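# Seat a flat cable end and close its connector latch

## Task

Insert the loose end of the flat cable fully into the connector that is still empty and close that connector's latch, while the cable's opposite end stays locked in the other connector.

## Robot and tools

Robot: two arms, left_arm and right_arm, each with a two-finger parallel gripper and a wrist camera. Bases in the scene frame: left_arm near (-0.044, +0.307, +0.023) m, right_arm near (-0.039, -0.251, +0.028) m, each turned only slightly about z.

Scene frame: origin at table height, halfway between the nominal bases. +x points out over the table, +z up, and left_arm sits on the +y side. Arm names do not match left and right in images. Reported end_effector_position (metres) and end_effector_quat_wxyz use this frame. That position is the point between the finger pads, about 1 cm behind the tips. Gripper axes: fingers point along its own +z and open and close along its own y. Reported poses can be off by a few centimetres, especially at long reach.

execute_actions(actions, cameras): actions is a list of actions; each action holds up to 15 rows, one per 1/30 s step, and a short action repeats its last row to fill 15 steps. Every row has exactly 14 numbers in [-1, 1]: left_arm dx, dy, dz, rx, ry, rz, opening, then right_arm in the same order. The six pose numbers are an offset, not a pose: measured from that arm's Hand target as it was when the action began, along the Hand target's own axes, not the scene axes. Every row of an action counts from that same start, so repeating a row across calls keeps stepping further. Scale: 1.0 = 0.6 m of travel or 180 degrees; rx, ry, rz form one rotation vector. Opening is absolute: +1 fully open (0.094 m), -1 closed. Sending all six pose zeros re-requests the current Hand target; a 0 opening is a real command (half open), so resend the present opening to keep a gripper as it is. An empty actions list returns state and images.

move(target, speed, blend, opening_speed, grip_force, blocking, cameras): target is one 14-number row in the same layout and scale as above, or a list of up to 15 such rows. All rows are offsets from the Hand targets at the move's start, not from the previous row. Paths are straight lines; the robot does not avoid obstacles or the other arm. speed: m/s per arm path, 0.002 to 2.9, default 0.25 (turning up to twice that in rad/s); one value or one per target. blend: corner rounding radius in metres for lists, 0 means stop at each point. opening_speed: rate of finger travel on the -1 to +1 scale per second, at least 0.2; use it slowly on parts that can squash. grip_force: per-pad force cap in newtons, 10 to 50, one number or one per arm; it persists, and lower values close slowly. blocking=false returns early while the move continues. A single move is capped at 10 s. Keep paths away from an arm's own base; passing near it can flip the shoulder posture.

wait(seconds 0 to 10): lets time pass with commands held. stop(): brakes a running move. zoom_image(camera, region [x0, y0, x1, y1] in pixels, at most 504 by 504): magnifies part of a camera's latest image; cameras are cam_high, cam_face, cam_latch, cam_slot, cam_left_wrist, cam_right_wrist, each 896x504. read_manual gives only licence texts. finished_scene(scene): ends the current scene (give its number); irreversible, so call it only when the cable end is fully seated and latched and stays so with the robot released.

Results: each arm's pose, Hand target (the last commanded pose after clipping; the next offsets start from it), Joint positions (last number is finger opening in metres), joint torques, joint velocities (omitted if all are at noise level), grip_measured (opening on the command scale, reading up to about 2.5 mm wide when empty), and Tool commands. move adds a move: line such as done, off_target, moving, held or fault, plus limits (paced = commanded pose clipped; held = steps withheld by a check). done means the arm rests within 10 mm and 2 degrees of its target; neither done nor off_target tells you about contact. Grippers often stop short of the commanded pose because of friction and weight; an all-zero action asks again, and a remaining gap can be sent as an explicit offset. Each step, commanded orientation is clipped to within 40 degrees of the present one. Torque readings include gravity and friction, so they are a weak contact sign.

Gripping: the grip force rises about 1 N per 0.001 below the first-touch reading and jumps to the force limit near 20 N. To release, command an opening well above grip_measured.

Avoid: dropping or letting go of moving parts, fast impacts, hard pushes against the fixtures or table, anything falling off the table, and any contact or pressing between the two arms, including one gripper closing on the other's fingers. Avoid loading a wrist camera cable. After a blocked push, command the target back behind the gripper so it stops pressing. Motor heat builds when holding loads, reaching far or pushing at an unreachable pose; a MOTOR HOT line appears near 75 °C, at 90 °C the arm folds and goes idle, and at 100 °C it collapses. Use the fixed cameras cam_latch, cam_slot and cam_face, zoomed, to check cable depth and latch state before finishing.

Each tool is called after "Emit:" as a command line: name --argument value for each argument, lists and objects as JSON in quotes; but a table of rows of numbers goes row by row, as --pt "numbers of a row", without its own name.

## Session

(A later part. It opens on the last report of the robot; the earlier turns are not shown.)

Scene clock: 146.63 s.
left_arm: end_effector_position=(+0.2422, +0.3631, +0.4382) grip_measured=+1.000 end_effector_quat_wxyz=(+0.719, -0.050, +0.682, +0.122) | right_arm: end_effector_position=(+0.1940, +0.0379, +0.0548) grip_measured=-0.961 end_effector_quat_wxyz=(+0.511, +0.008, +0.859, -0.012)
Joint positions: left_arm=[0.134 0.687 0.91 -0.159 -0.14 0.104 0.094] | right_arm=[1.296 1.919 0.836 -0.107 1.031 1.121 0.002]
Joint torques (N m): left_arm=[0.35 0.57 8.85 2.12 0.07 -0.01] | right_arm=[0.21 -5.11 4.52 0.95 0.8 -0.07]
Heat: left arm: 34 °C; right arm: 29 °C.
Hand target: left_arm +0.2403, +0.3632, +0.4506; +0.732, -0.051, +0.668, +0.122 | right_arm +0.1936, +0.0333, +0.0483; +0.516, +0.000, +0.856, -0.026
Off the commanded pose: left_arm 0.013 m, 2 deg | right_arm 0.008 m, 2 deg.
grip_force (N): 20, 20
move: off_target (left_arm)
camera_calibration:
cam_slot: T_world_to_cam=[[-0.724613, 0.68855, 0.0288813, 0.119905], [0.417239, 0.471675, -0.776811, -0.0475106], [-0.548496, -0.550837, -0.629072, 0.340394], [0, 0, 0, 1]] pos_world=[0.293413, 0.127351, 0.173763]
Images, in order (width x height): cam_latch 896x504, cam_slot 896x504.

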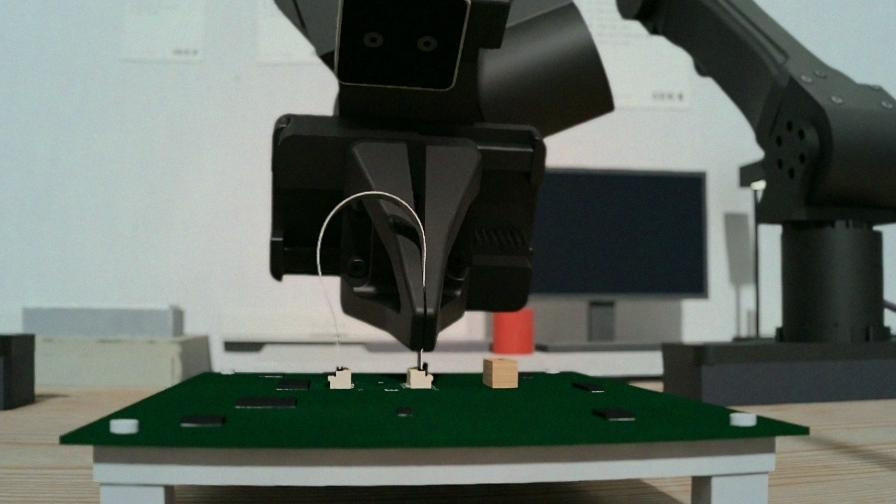

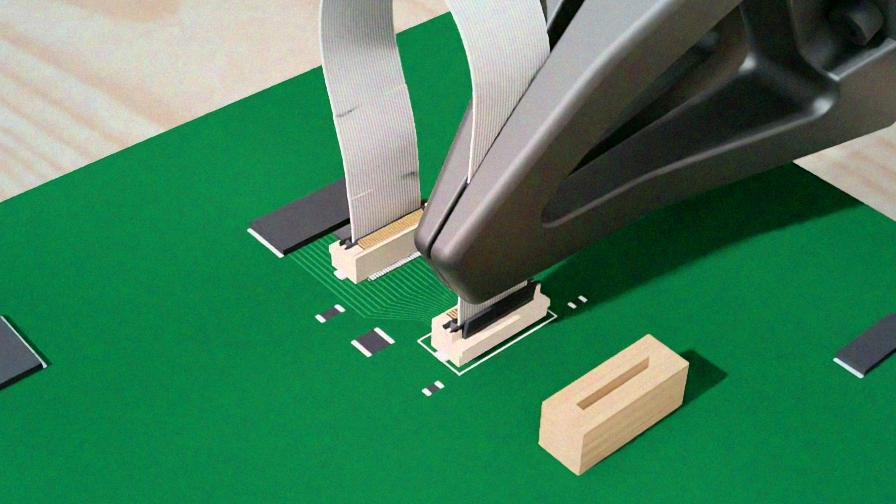

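Emit:
move --target '[0,0,0,0,0,0,1,0,0,0,0,0,0,-0.9]' --speed 0.01 --opening_speed 0.2 --cameras '["cam_slot", "cam_latch", "cam_face"]'

Emit:
zoom_image --camera "cam_slot" --region '[446, 264, 536, 340]'

Emit:
zoom_image --camera "cam_latch" --region '[400, 350, 440, 390]'

Scene clock: 150.00 s.
left_arm: end_effector_position=(+0.2422, +0.3631, +0.4382) grip_measured=+1.000 end_effector_quat_wxyz=(+0.719, -0.050, +0.682, +0.122) | right_arm: end_effector_position=(+0.1939, +0.0376, +0.0532) grip_measured=-0.903 end_effector_quat_wxyz=(+0.511, +0.007, +0.860, -0.014)
Joint positions: left_arm=[0.134 0.687 0.91 -0.159 -0.14 0.104 0.094] | right_arm=[1.296 1.925 0.836 -0.106 1.031 1.121 0.005]
Joint torques (N m): left_arm=[0.36 0.59 8.87 2.15 0.06 -0.03] | right_arm=[0.17 -5.48 4.53 0.95 0.79 -0.07]
Heat: left arm: 34 °C; right arm: 29 °C.
Hand target: left_arm +0.2403, +0.3632, +0.4506; +0.732, -0.051, +0.668, +0.122 | right_arm +0.1936, +0.0333, +0.0483; +0.516, +0.000, +0.856, -0.026
Off the commanded pose: left_arm 0.013 m, 2 deg | right_arm 0.007 m, 2 deg.
grip_force (N): 20, 20
move: off_target (left_arm)
camera_calibration:
cam_slot: T_world_to_cam=[[-0.724613, 0.68855, 0.0288813, 0.119905], [0.417239, 0.471675, -0.776811, -0.0475106], [-0.548496, -0.550837, -0.629072, 0.340394], [0, 0, 0, 1]] pos_world=[0.293413, 0.127351, 0.173763]
Images, in order (width x height): cam_face 896x504, cam_latch 896x504, cam_slot 896x504.

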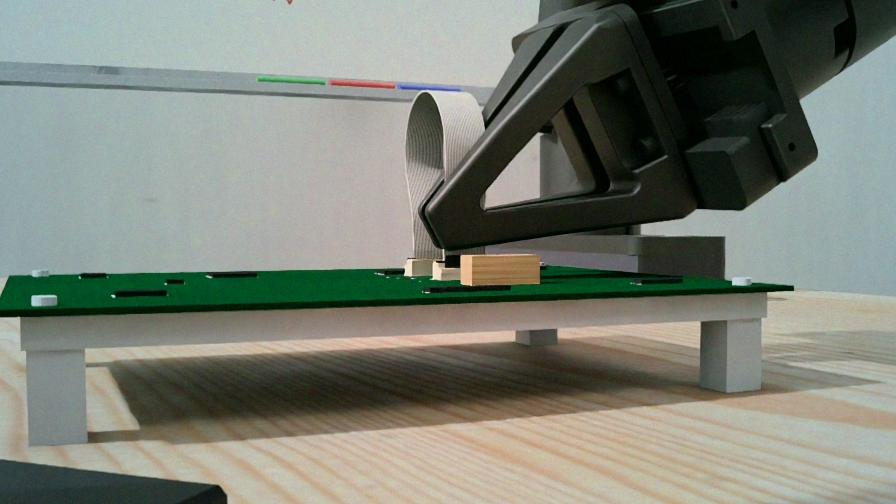

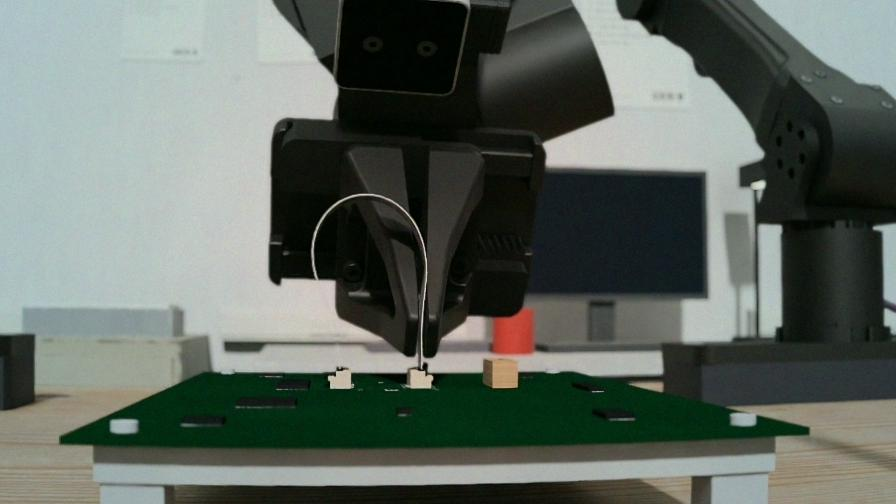

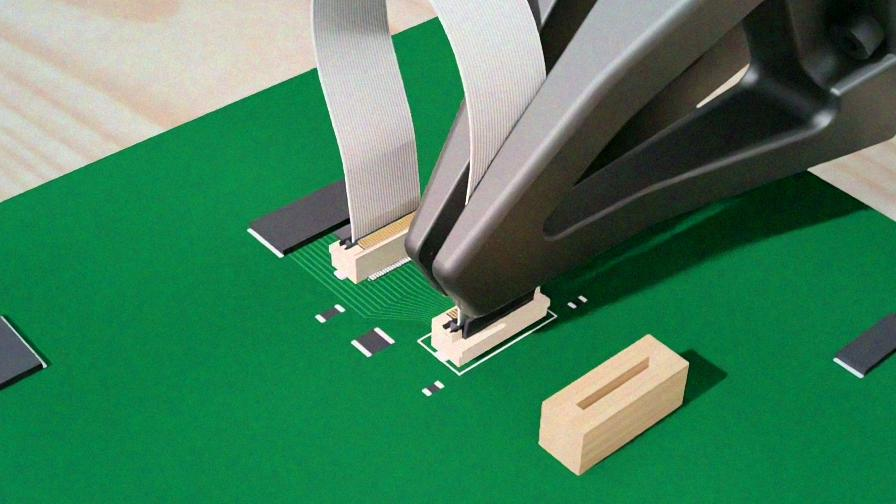

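Scaled by 5.600 from the camera's 896x504 image, which has a finer 1280x720 frame.

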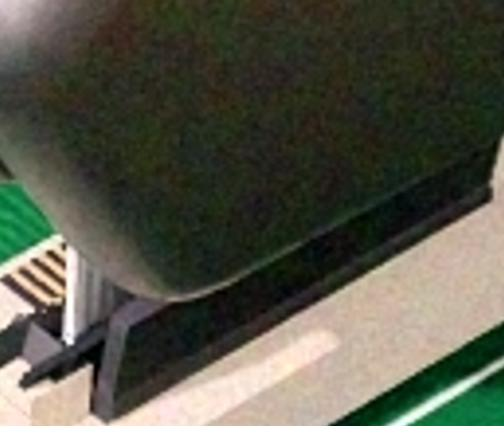

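Scaled by 12.600 from the camera's 896x504 image, which has a finer 1280x720 frame.

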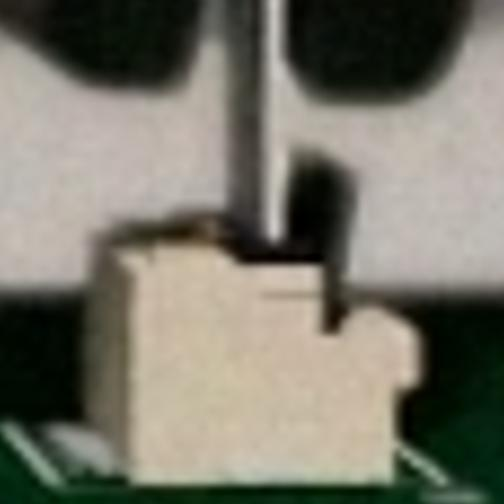

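Emit:
move --target '[0,0,0,0,0,0,1,0.00236,-0.00059,0.00112,0.00072,0.00023,-0.00139,-0.8]' --speed 0.01 --opening_speed 0.2 --cameras '["cam_slot", "cam_latch", "cam_face"]'

Emit:
zoom_image --camera "cam_latch" --region '[400, 350, 440, 390]'

Emit:
zoom_image --camera "cam_face" --region '[400, 225, 480, 285]'

Scene clock: 151.63 s.
left_arm: end_effector_position=(+0.2422, +0.3631, +0.4382) grip_measured=+1.000 end_effector_quat_wxyz=(+0.719, -0.050, +0.682, +0.122) | right_arm: end_effector_position=(+0.1938, +0.0372, +0.0516) grip_measured=-0.803 end_effector_quat_wxyz=(+0.510, +0.006, +0.860, -0.016)
Joint positions: left_arm=[0.134 0.687 0.91 -0.159 -0.14 0.104 0.094] | right_arm=[1.296 1.93 0.836 -0.105 1.031 1.12 0.009]
Joint torques (N m): left_arm=[0.35 0.51 8.85 2.16 0.06 -0.03] | right_arm=[0.21 -5.53 4.48 0.94 0.79 -0.07]
Heat: left arm: 34 °C; right arm: 29 °C.
Hand target: left_arm +0.2403, +0.3632, +0.4506; +0.732, -0.051, +0.668, +0.122 | right_arm +0.1935, +0.0329, +0.0468; +0.515, -0.001, +0.856, -0.028
Off the commanded pose: left_arm 0.013 m, 2 deg | right_arm 0.006 m, 2 deg.
grip_force (N): 20, 20
move: off_target (left_arm)
camera_calibration:
cam_slot: T_world_to_cam=[[-0.724613, 0.68855, 0.0288813, 0.119905], [0.417239, 0.471675, -0.776811, -0.0475106], [-0.548496, -0.550837, -0.629072, 0.340394], [0, 0, 0, 1]] pos_world=[0.293413, 0.127351, 0.173763]
Images, in order (width x height): cam_face 896x504, cam_latch 896x504, cam_slot 896x504.

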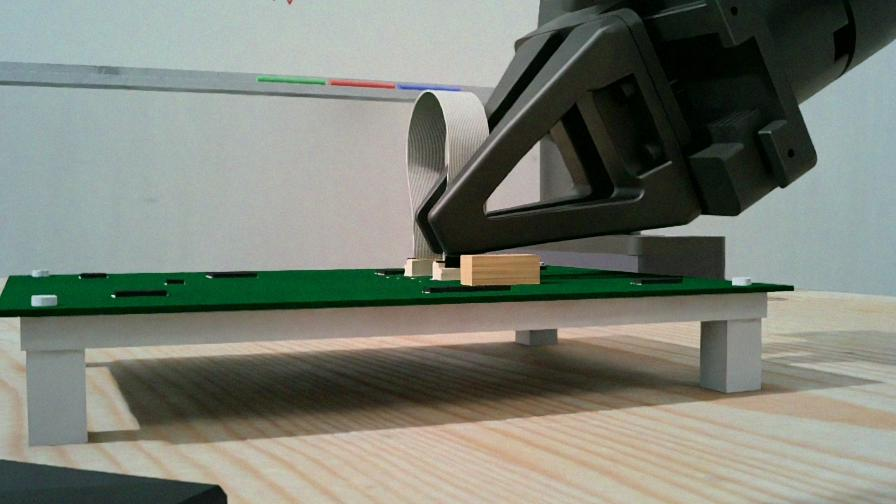

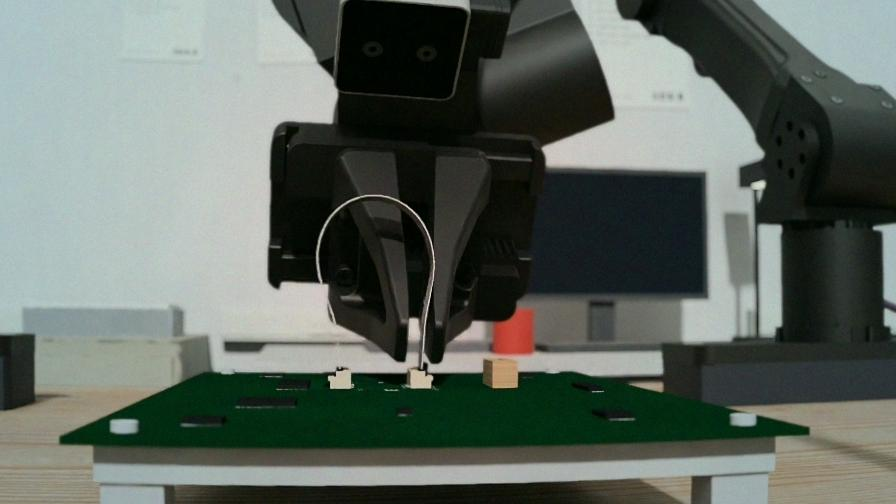

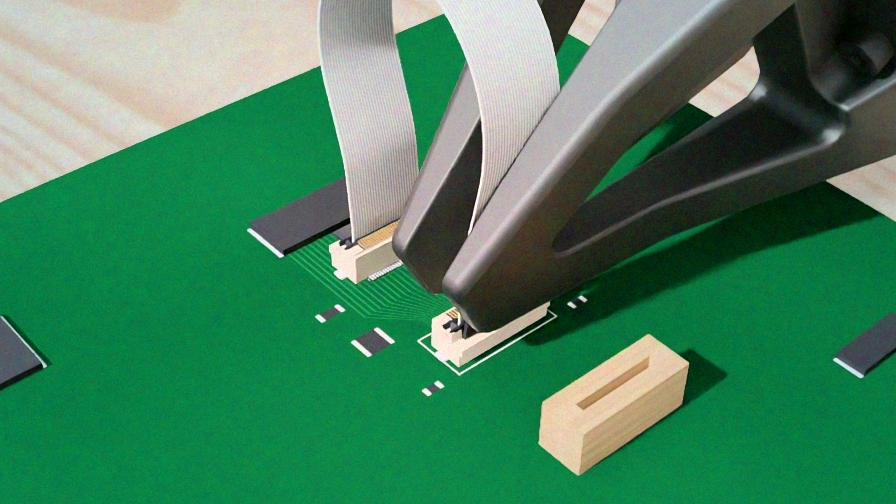

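Scaled by 12.600 from the camera's 896x504 image, which has a finer 1280x720 frame.

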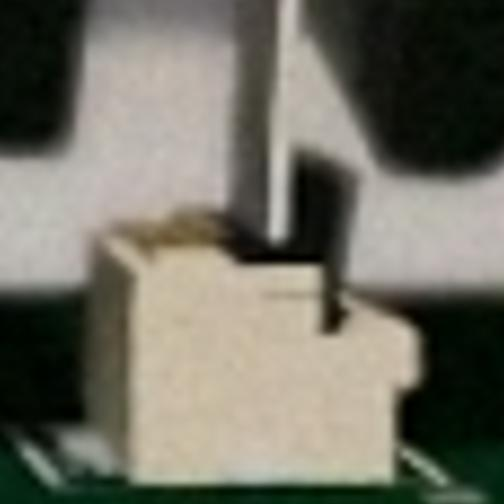

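Scaled by 6.300 from the camera's 896x504 image, which has a finer 1280x720 frame.

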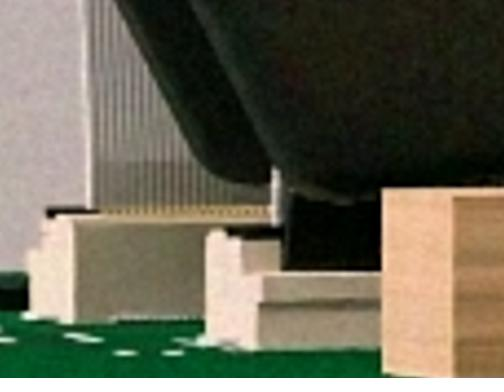

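Emit:
move --target '[0,0,0,0,0,0,1,-0.00792,-0.0026,0.00023,0.00308,-0.0085,-0.00028,-0.8]' --speed 0.01 --cameras '["cam_slot", "cam_latch", "cam_face"]'

Emit:
zoom_image --camera "cam_latch" --region '[400, 350, 440, 390]'

Emit:
zoom_image --camera "cam_slot" --region '[420, 250, 560, 350]'

Scene clock: 161.07 s.
left_arm: end_effector_position=(+0.2422, +0.3631, +0.4382) grip_measured=+1.000 end_effector_quat_wxyz=(+0.719, -0.050, +0.682, +0.122) | right_arm: end_effector_position=(+0.1953, +0.0369, +0.0543) grip_measured=-0.803 end_effector_quat_wxyz=(+0.517, +0.006, +0.856, -0.018)
Joint positions: left_arm=[0.134 0.687 0.91 -0.159 -0.14 0.104 0.094] | right_arm=[1.296 1.93 0.836 -0.099 1.047 1.114 0.009]
Joint torques (N m): left_arm=[0.38 0.53 8.85 2.15 0.06 -0.03] | right_arm=[0.21 -5.52 4.45 0.95 0.94 -0.07]
Heat: left arm: 34 °C; right arm: 29 °C.
Hand target: left_arm +0.2403, +0.3632, +0.4506; +0.732, -0.051, +0.668, +0.122 | right_arm +0.1958, +0.0315, +0.0510; +0.527, +0.001, +0.849, -0.033
Off the commanded pose: left_arm 0.013 m, 2 deg | right_arm 0.006 m, 2 deg.
grip_force (N): 20, 20
move: off_target (left_arm)
camera_calibration:
cam_slot: T_world_to_cam=[[-0.724613, 0.68855, 0.0288813, 0.119905], [0.417239, 0.471675, -0.776811, -0.0475106], [-0.548496, -0.550837, -0.629072, 0.340394], [0, 0, 0, 1]] pos_world=[0.293413, 0.127351, 0.173763]
Images, in order (width x height): cam_face 896x504, cam_latch 896x504, cam_slot 896x504.

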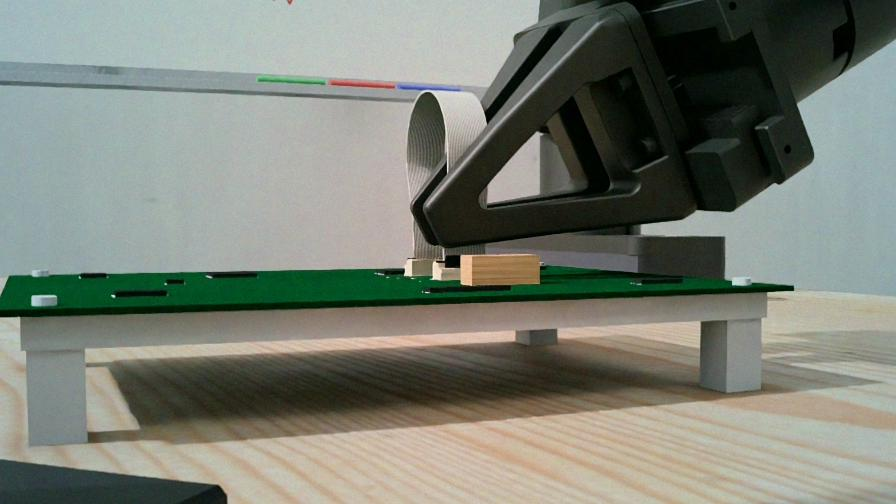

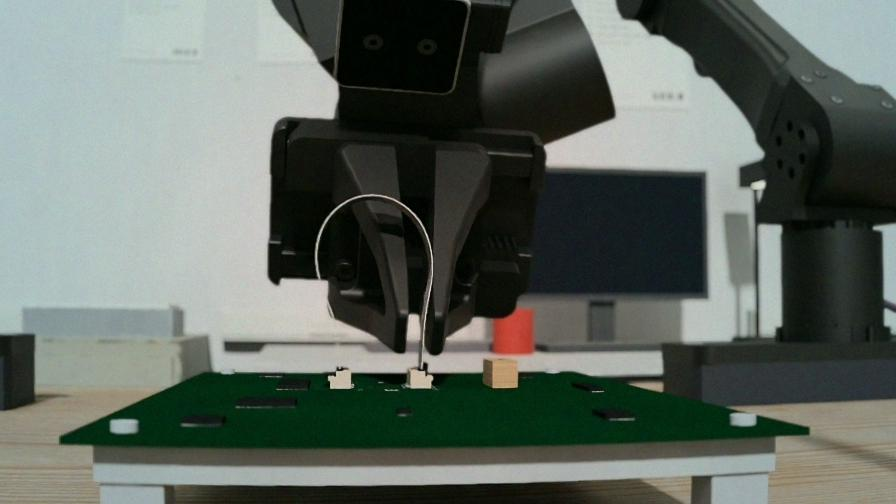

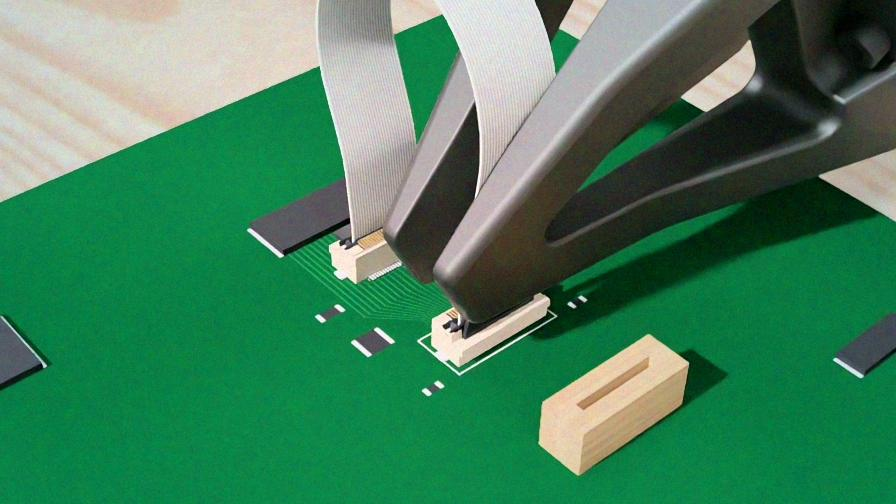

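Scaled by 12.600 from the camera's 896x504 image, which has a finer 1280x720 frame.

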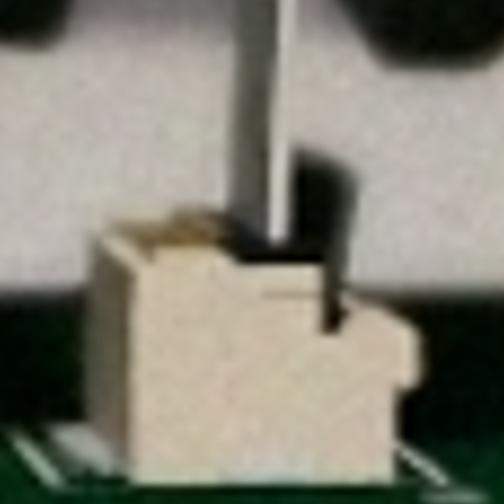

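Scaled by 3.600 from the camera's 896x504 image, which has a finer 1280x720 frame.

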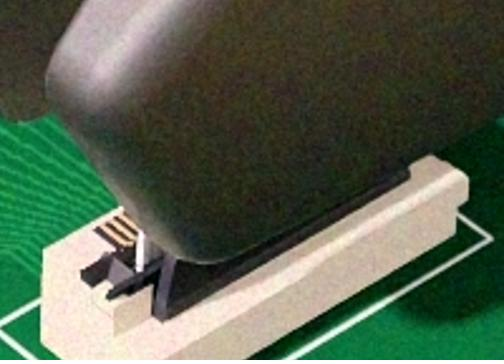

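Emit:
move --target '[0,0,0,0,0,0,1,0.00434,-0.00095,0.00189,0.0012,0.0004,-0.00254,-0.87]' --speed 0.01 --cameras '["cam_latch"]'

Emit:
zoom_image --camera "cam_latch" --region '[400, 350, 440, 390]'

Scene clock: 164.07 s.
left_arm: end_effector_position=(+0.2422, +0.3631, +0.4382) grip_measured=+1.000 end_effector_quat_wxyz=(+0.719, -0.050, +0.682, +0.122) | right_arm: end_effector_position=(+0.1954, +0.0362, +0.0519) grip_measured=-0.867 end_effector_quat_wxyz=(+0.517, +0.005, +0.855, -0.022)
Joint positions: left_arm=[0.134 0.687 0.91 -0.159 -0.14 0.104 0.094] | right_arm=[1.296 1.939 0.836 -0.096 1.05 1.113 0.006]
Joint torques (N m): left_arm=[0.38 0.57 8.81 2.14 0.07 -0.01] | right_arm=[0.18 -5.55 4.36 0.92 0.93 -0.06]
Heat: left arm: 34 °C; right arm: 29 °C.
Hand target: left_arm +0.2403, +0.3632, +0.4506; +0.732, -0.051, +0.668, +0.122 | right_arm +0.1956, +0.0308, +0.0482; +0.526, -0.001, +0.850, -0.036
Off the commanded pose: left_arm 0.013 m, 2 deg | right_arm 0.007 m, 2 deg.
grip_force (N): 20, 20
move: off_target (left_arm)
Images, in order (width x height): cam_latch 896x504.

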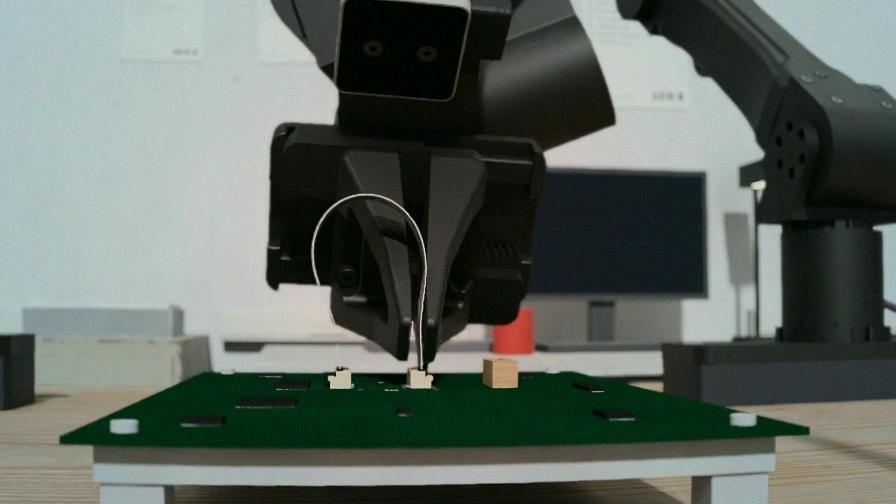

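Scaled by 12.600 from the camera's 896x504 image, which has a finer 1280x720 frame.

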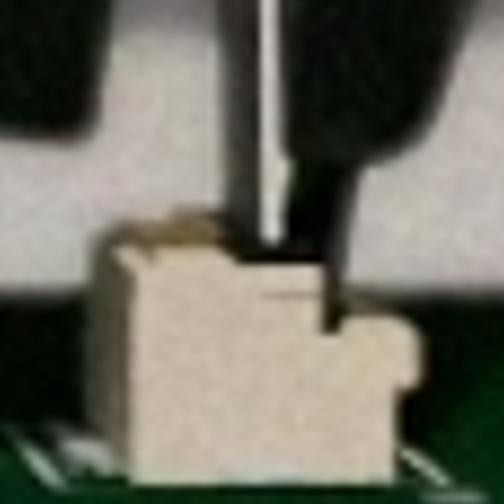

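Emit:
move --target '[0,0,0,0,0,0,1,0,0,0,0,0,0,-0.895]' --speed 0.01 --opening_speed 0.2 --cameras '["cam_latch", "cam_slot"]'

Emit:
zoom_image --camera "cam_latch" --region '[400, 350, 440, 390]'

Emit:
zoom_image --camera "cam_slot" --region '[420, 270, 560, 350]'

Scene clock: 165.77 s.
left_arm: end_effector_position=(+0.2422, +0.3631, +0.4382) grip_measured=+1.000 end_effector_quat_wxyz=(+0.719, -0.050, +0.682, +0.122) | right_arm: end_effector_position=(+0.1954, +0.0364, +0.0520) grip_measured=-0.892 end_effector_quat_wxyz=(+0.517, +0.005, +0.855, -0.021)
Joint positions: left_arm=[0.134 0.687 0.91 -0.159 -0.14 0.104 0.094] | right_arm=[1.296 1.939 0.836 -0.095 1.05 1.113 0.005]
Joint torques (N m): left_arm=[0.38 0.49 8.84 2.14 0.06 -0.01] | right_arm=[0.16 -5.53 4.34 0.94 0.92 -0.06]
Heat: left arm: 34 °C; right arm: 29 °C.
Hand target: left_arm +0.2403, +0.3632, +0.4506; +0.732, -0.051, +0.668, +0.122 | right_arm +0.1956, +0.0308, +0.0482; +0.526, -0.001, +0.850, -0.036
Off the commanded pose: left_arm 0.013 m, 2 deg | right_arm 0.007 m, 2 deg.
grip_force (N): 20, 20
move: off_target (left_arm)
camera_calibration:
cam_slot: T_world_to_cam=[[-0.724613, 0.68855, 0.0288813, 0.119905], [0.417239, 0.471675, -0.776811, -0.0475106], [-0.548496, -0.550837, -0.629072, 0.340394], [0, 0, 0, 1]] pos_world=[0.293413, 0.127351, 0.173763]
Images, in order (width x height): cam_latch 896x504, cam_slot 896x504.

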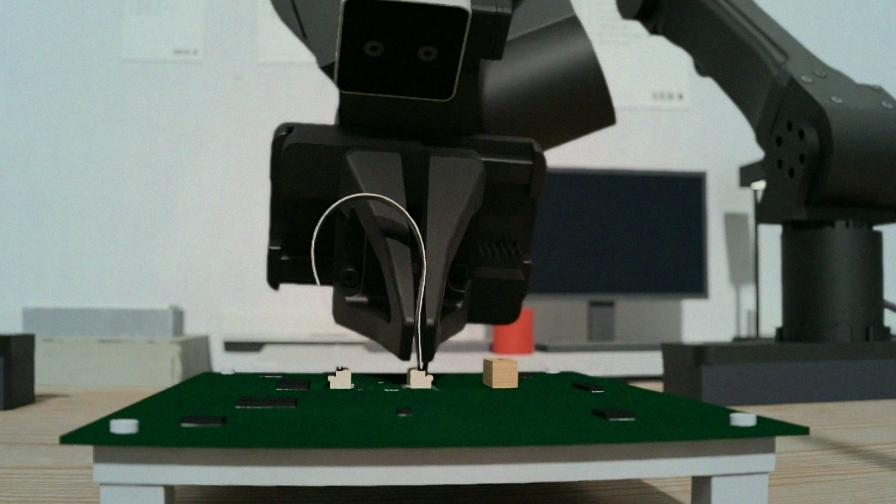

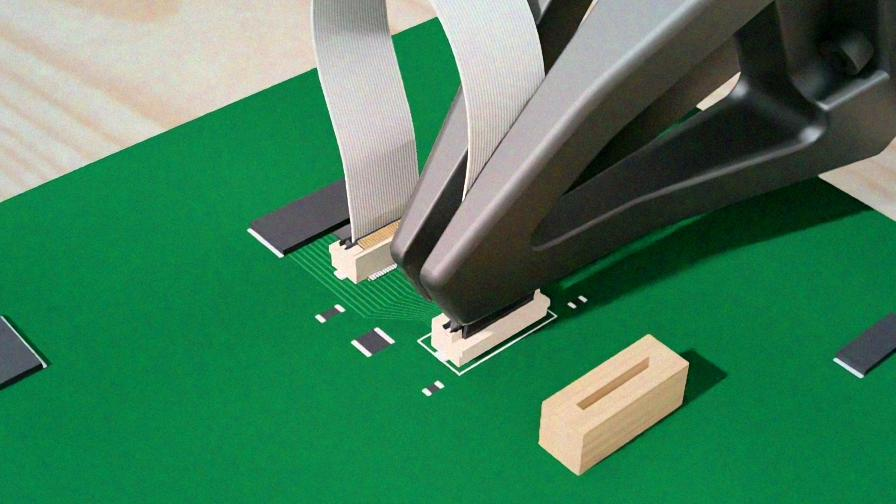

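Scaled by 12.600 from the camera's 896x504 image, which has a finer 1280x720 frame.

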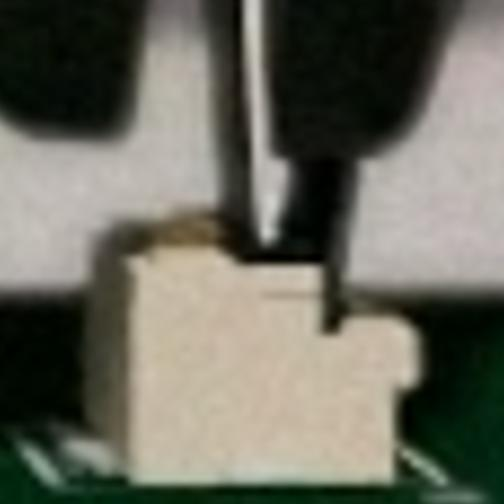

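Scaled by 3.600 from the camera's 896x504 image, which has a finer 1280x720 frame.

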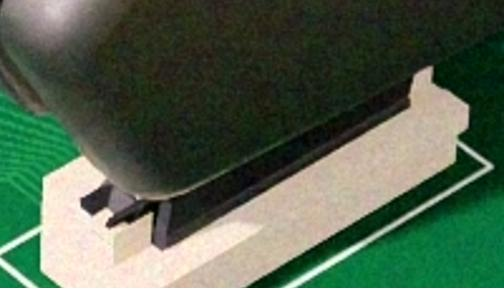

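Emit:
move --target '[0,0,0,0,0,0,1,0.00289,-0.00063,0.00126,0.0008,0.00026,-0.00169,-0.87]' --speed 0.005 --opening_speed 0.2 --cameras '["cam_latch", "cam_slot"]'

Emit:
zoom_image --camera "cam_latch" --region '[400, 350, 440, 390]'

Emit:
zoom_image --camera "cam_slot" --region '[420, 270, 560, 350]'

Scene clock: 167.27 s.
left_arm: end_effector_position=(+0.2422, +0.3631, +0.4382) grip_measured=+1.000 end_effector_quat_wxyz=(+0.719, -0.050, +0.682, +0.122) | right_arm: end_effector_position=(+0.1959, +0.0361, +0.0517) grip_measured=-0.873 end_effector_quat_wxyz=(+0.520, +0.005, +0.854, -0.023)
Joint positions: left_arm=[0.134 0.687 0.91 -0.159 -0.14 0.104 0.094] | right_arm=[1.296 1.944 0.836 -0.091 1.056 1.112 0.006]
Joint torques (N m): left_arm=[0.35 0.54 8.84 2.14 0.06 -0.02] | right_arm=[0.13 -5.45 4.37 0.91 0.87 -0.05]
Heat: left arm: 34 °C; right arm: 29 °C.
Hand target: left_arm +0.2403, +0.3632, +0.4506; +0.732, -0.051, +0.668, +0.122 | right_arm +0.1955, +0.0303, +0.0463; +0.526, -0.003, +0.850, -0.039
Off the commanded pose: left_arm 0.013 m, 2 deg | right_arm 0.008 m, 2 deg.
grip_force (N): 20, 20
move: off_target (left_arm)
camera_calibration:
cam_slot: T_world_to_cam=[[-0.724613, 0.68855, 0.0288813, 0.119905], [0.417239, 0.471675, -0.776811, -0.0475106], [-0.548496, -0.550837, -0.629072, 0.340394], [0, 0, 0, 1]] pos_world=[0.293413, 0.127351, 0.173763]
Images, in order (width x height): cam_latch 896x504, cam_slot 896x504.

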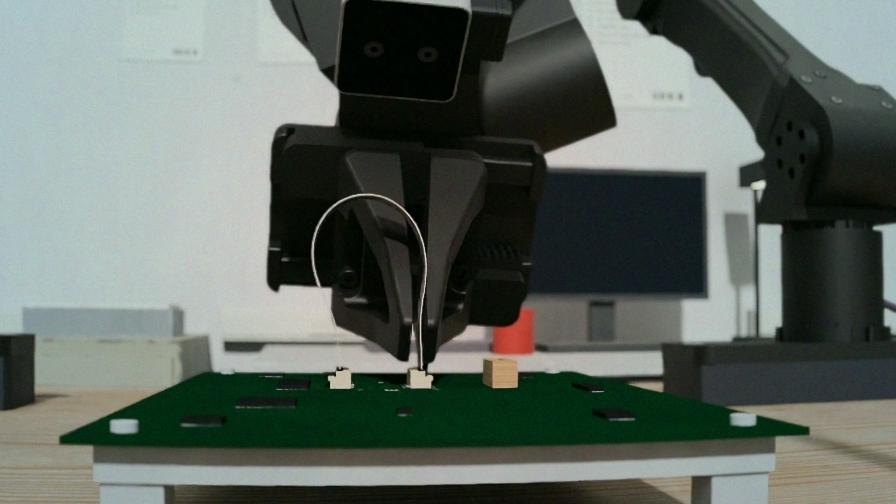

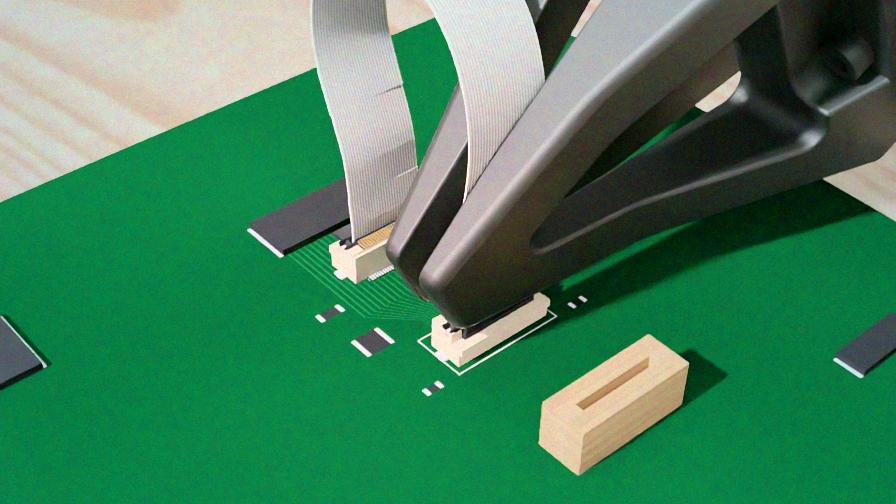

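Scaled by 12.600 from the camera's 896x504 image, which has a finer 1280x720 frame.

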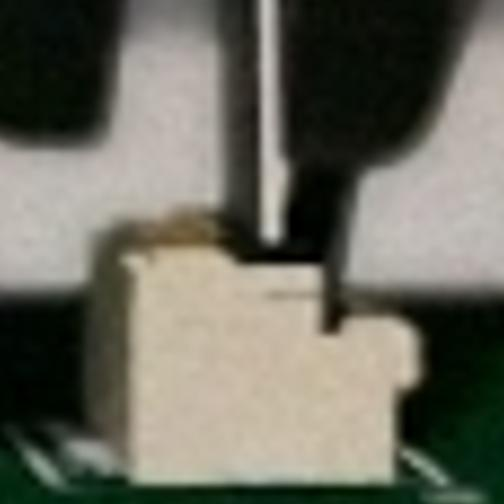

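Scaled by 3.600 from the camera's 896x504 image, which has a finer 1280x720 frame.

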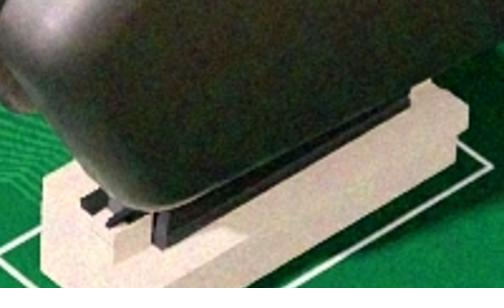

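Emit:
move --target '[0,0,0,0,0,0,1,0,0,0,0,0,0,-0.84]' --speed 0.005 --opening_speed 0.2 --cameras '["cam_latch", "cam_slot"]'

Emit:
zoom_image --camera "cam_latch" --region '[400, 350, 440, 390]'

Emit:
zoom_image --camera "cam_slot" --region '[420, 270, 560, 350]'

Scene clock: 168.53 s.
left_arm: end_effector_position=(+0.2422, +0.3631, +0.4382) grip_measured=+1.000 end_effector_quat_wxyz=(+0.719, -0.050, +0.682, +0.122) | right_arm: end_effector_position=(+0.1959, +0.0360, +0.0517) grip_measured=-0.843 end_effector_quat_wxyz=(+0.520, +0.005, +0.854, -0.023)
Joint positions: left_arm=[0.134 0.687 0.91 -0.159 -0.14 0.104 0.094] | right_arm=[1.296 1.944 0.836 -0.091 1.057 1.112 0.007]
Joint torques (N m): left_arm=[0.35 0.51 8.87 2.15 0.07 -0.03] | right_arm=[0.18 -5.37 4.34 0.91 0.84 -0.05]
Heat: left arm: 34 °C; right arm: 29 °C.
Hand target: left_arm +0.2403, +0.3632, +0.4506; +0.732, -0.051, +0.668, +0.122 | right_arm +0.1955, +0.0303, +0.0463; +0.526, -0.003, +0.850, -0.039
Off the commanded pose: left_arm 0.013 m, 2 deg | right_arm 0.008 m, 2 deg.
grip_force (N): 20, 20
move: off_target (left_arm)
camera_calibration:
cam_slot: T_world_to_cam=[[-0.724613, 0.68855, 0.0288813, 0.119905], [0.417239, 0.471675, -0.776811, -0.0475106], [-0.548496, -0.550837, -0.629072, 0.340394], [0, 0, 0, 1]] pos_world=[0.293413, 0.127351, 0.173763]
Images, in order (width x height): cam_latch 896x504, cam_slot 896x504.

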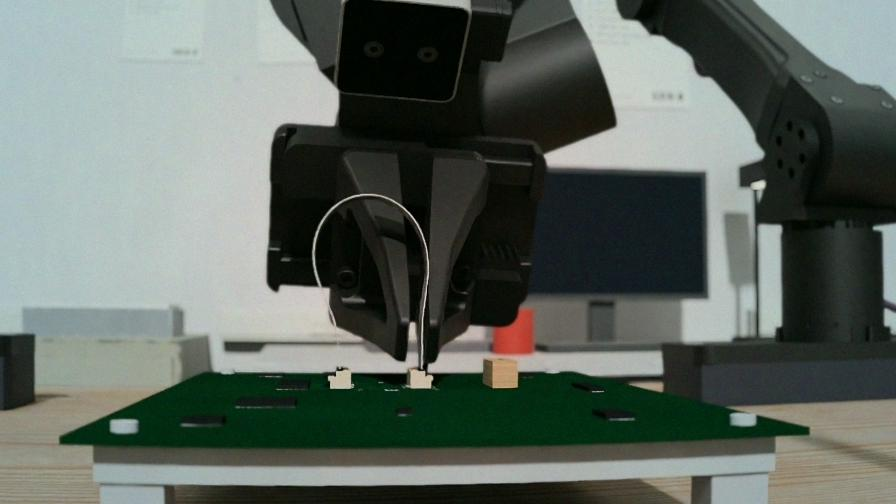

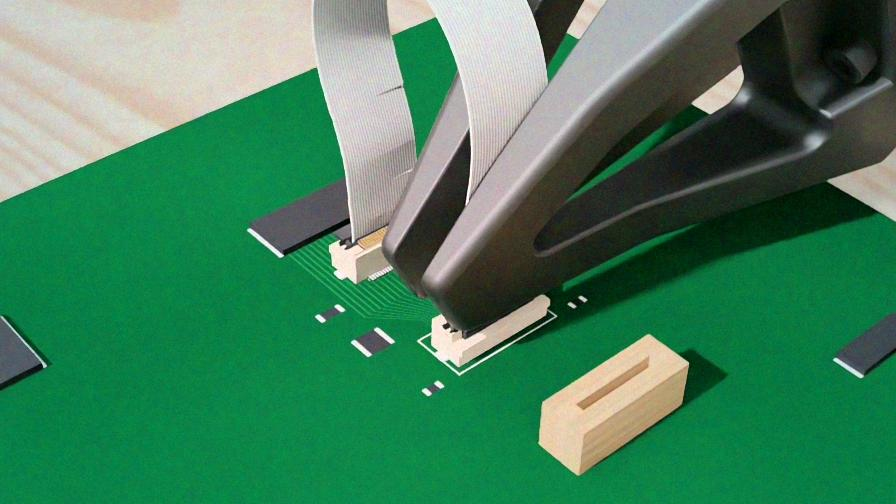

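Scaled by 12.600 from the camera's 896x504 image, which has a finer 1280x720 frame.

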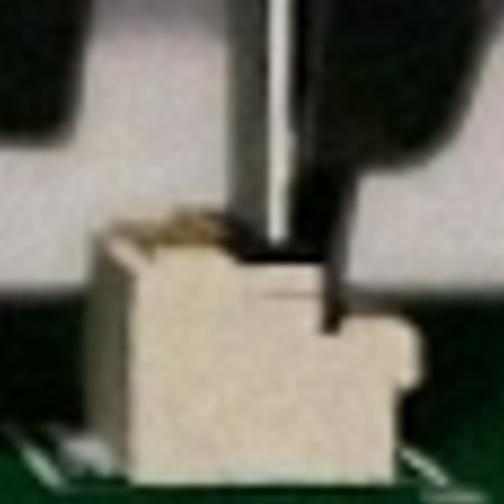

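Scaled by 3.600 from the camera's 896x504 image, which has a finer 1280x720 frame.

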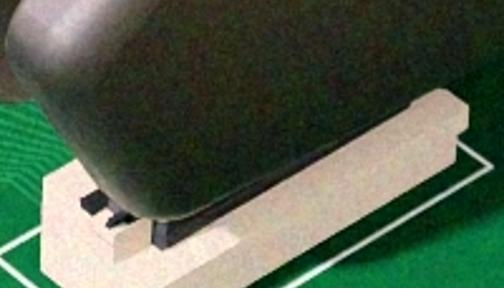

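Emit:
move --target '[0,0,0,0,0,0,1,-0.00505,-0.00171,0.0003,0.00212,-0.00545,-0.00014,-0.92]' --speed 0.01 --opening_speed 0.2 --cameras '["cam_latch", "cam_slot"]'

Emit:
zoom_image --camera "cam_latch" --region '[400, 350, 440, 390]'

Emit:
zoom_image --camera "cam_slot" --region '[420, 270, 560, 350]'

Scene clock: 173.60 s.
left_arm: end_effector_position=(+0.2422, +0.3631, +0.4382) grip_measured=+1.000 end_effector_quat_wxyz=(+0.719, -0.050, +0.682, +0.122) | right_arm: end_effector_position=(+0.1961, +0.0365, +0.0520) grip_measured=-0.917 end_effector_quat_wxyz=(+0.520, +0.004, +0.854, -0.023)
Joint positions: left_arm=[0.134 0.687 0.91 -0.159 -0.14 0.104 0.094] | right_arm=[1.296 1.944 0.836 -0.088 1.057 1.108 0.004]
Joint torques (N m): left_arm=[0.39 0.53 8.88 2.15 0.07 -0.01] | right_arm=[0.09 -5.35 4.26 0.91 1.05 -0.05]
Heat: left arm: 34 °C; right arm: 29 °C.
Hand target: left_arm +0.2403, +0.3632, +0.4506; +0.732, -0.051, +0.668, +0.122 | right_arm +0.1970, +0.0294, +0.0490; +0.533, -0.002, +0.845, -0.042
Off the commanded pose: left_arm 0.013 m, 2 deg | right_arm 0.008 m, 3 deg.
grip_force (N): 20, 20
move: off_target (left_arm, right_arm)
camera_calibration:
cam_slot: T_world_to_cam=[[-0.724613, 0.68855, 0.0288813, 0.119905], [0.417239, 0.471675, -0.776811, -0.0475106], [-0.548496, -0.550837, -0.629072, 0.340394], [0, 0, 0, 1]] pos_world=[0.293413, 0.127351, 0.173763]
Images, in order (width x height): cam_latch 896x504, cam_slot 896x504.

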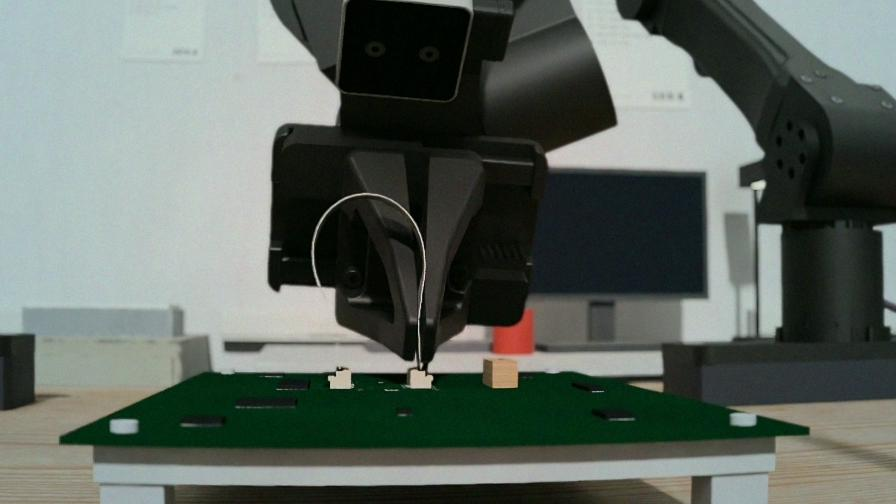

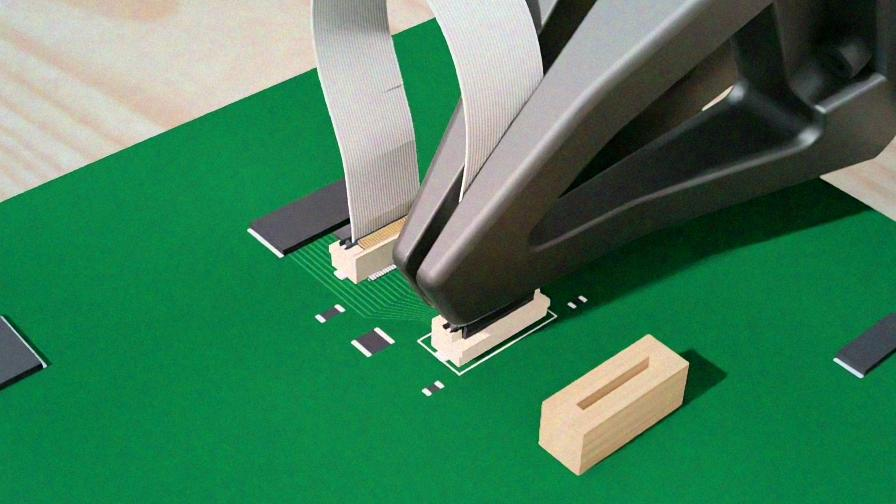

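Scaled by 12.600 from the camera's 896x504 image, which has a finer 1280x720 frame.

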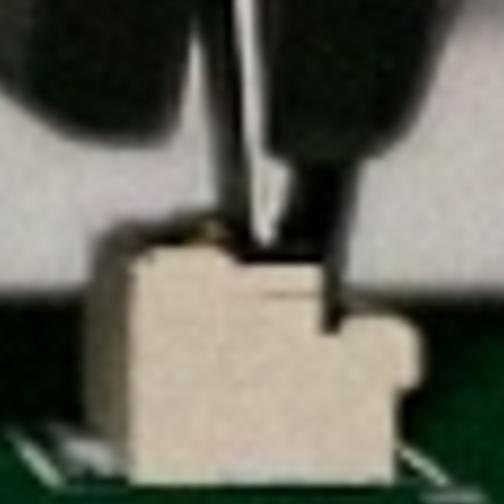

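Scaled by 3.600 from the camera's 896x504 image, which has a finer 1280x720 frame.

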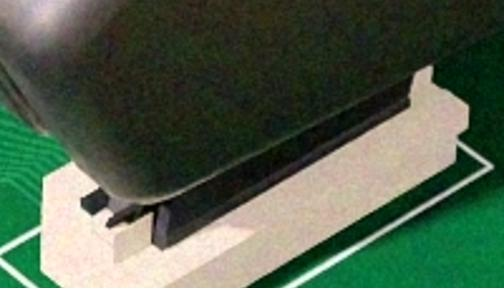

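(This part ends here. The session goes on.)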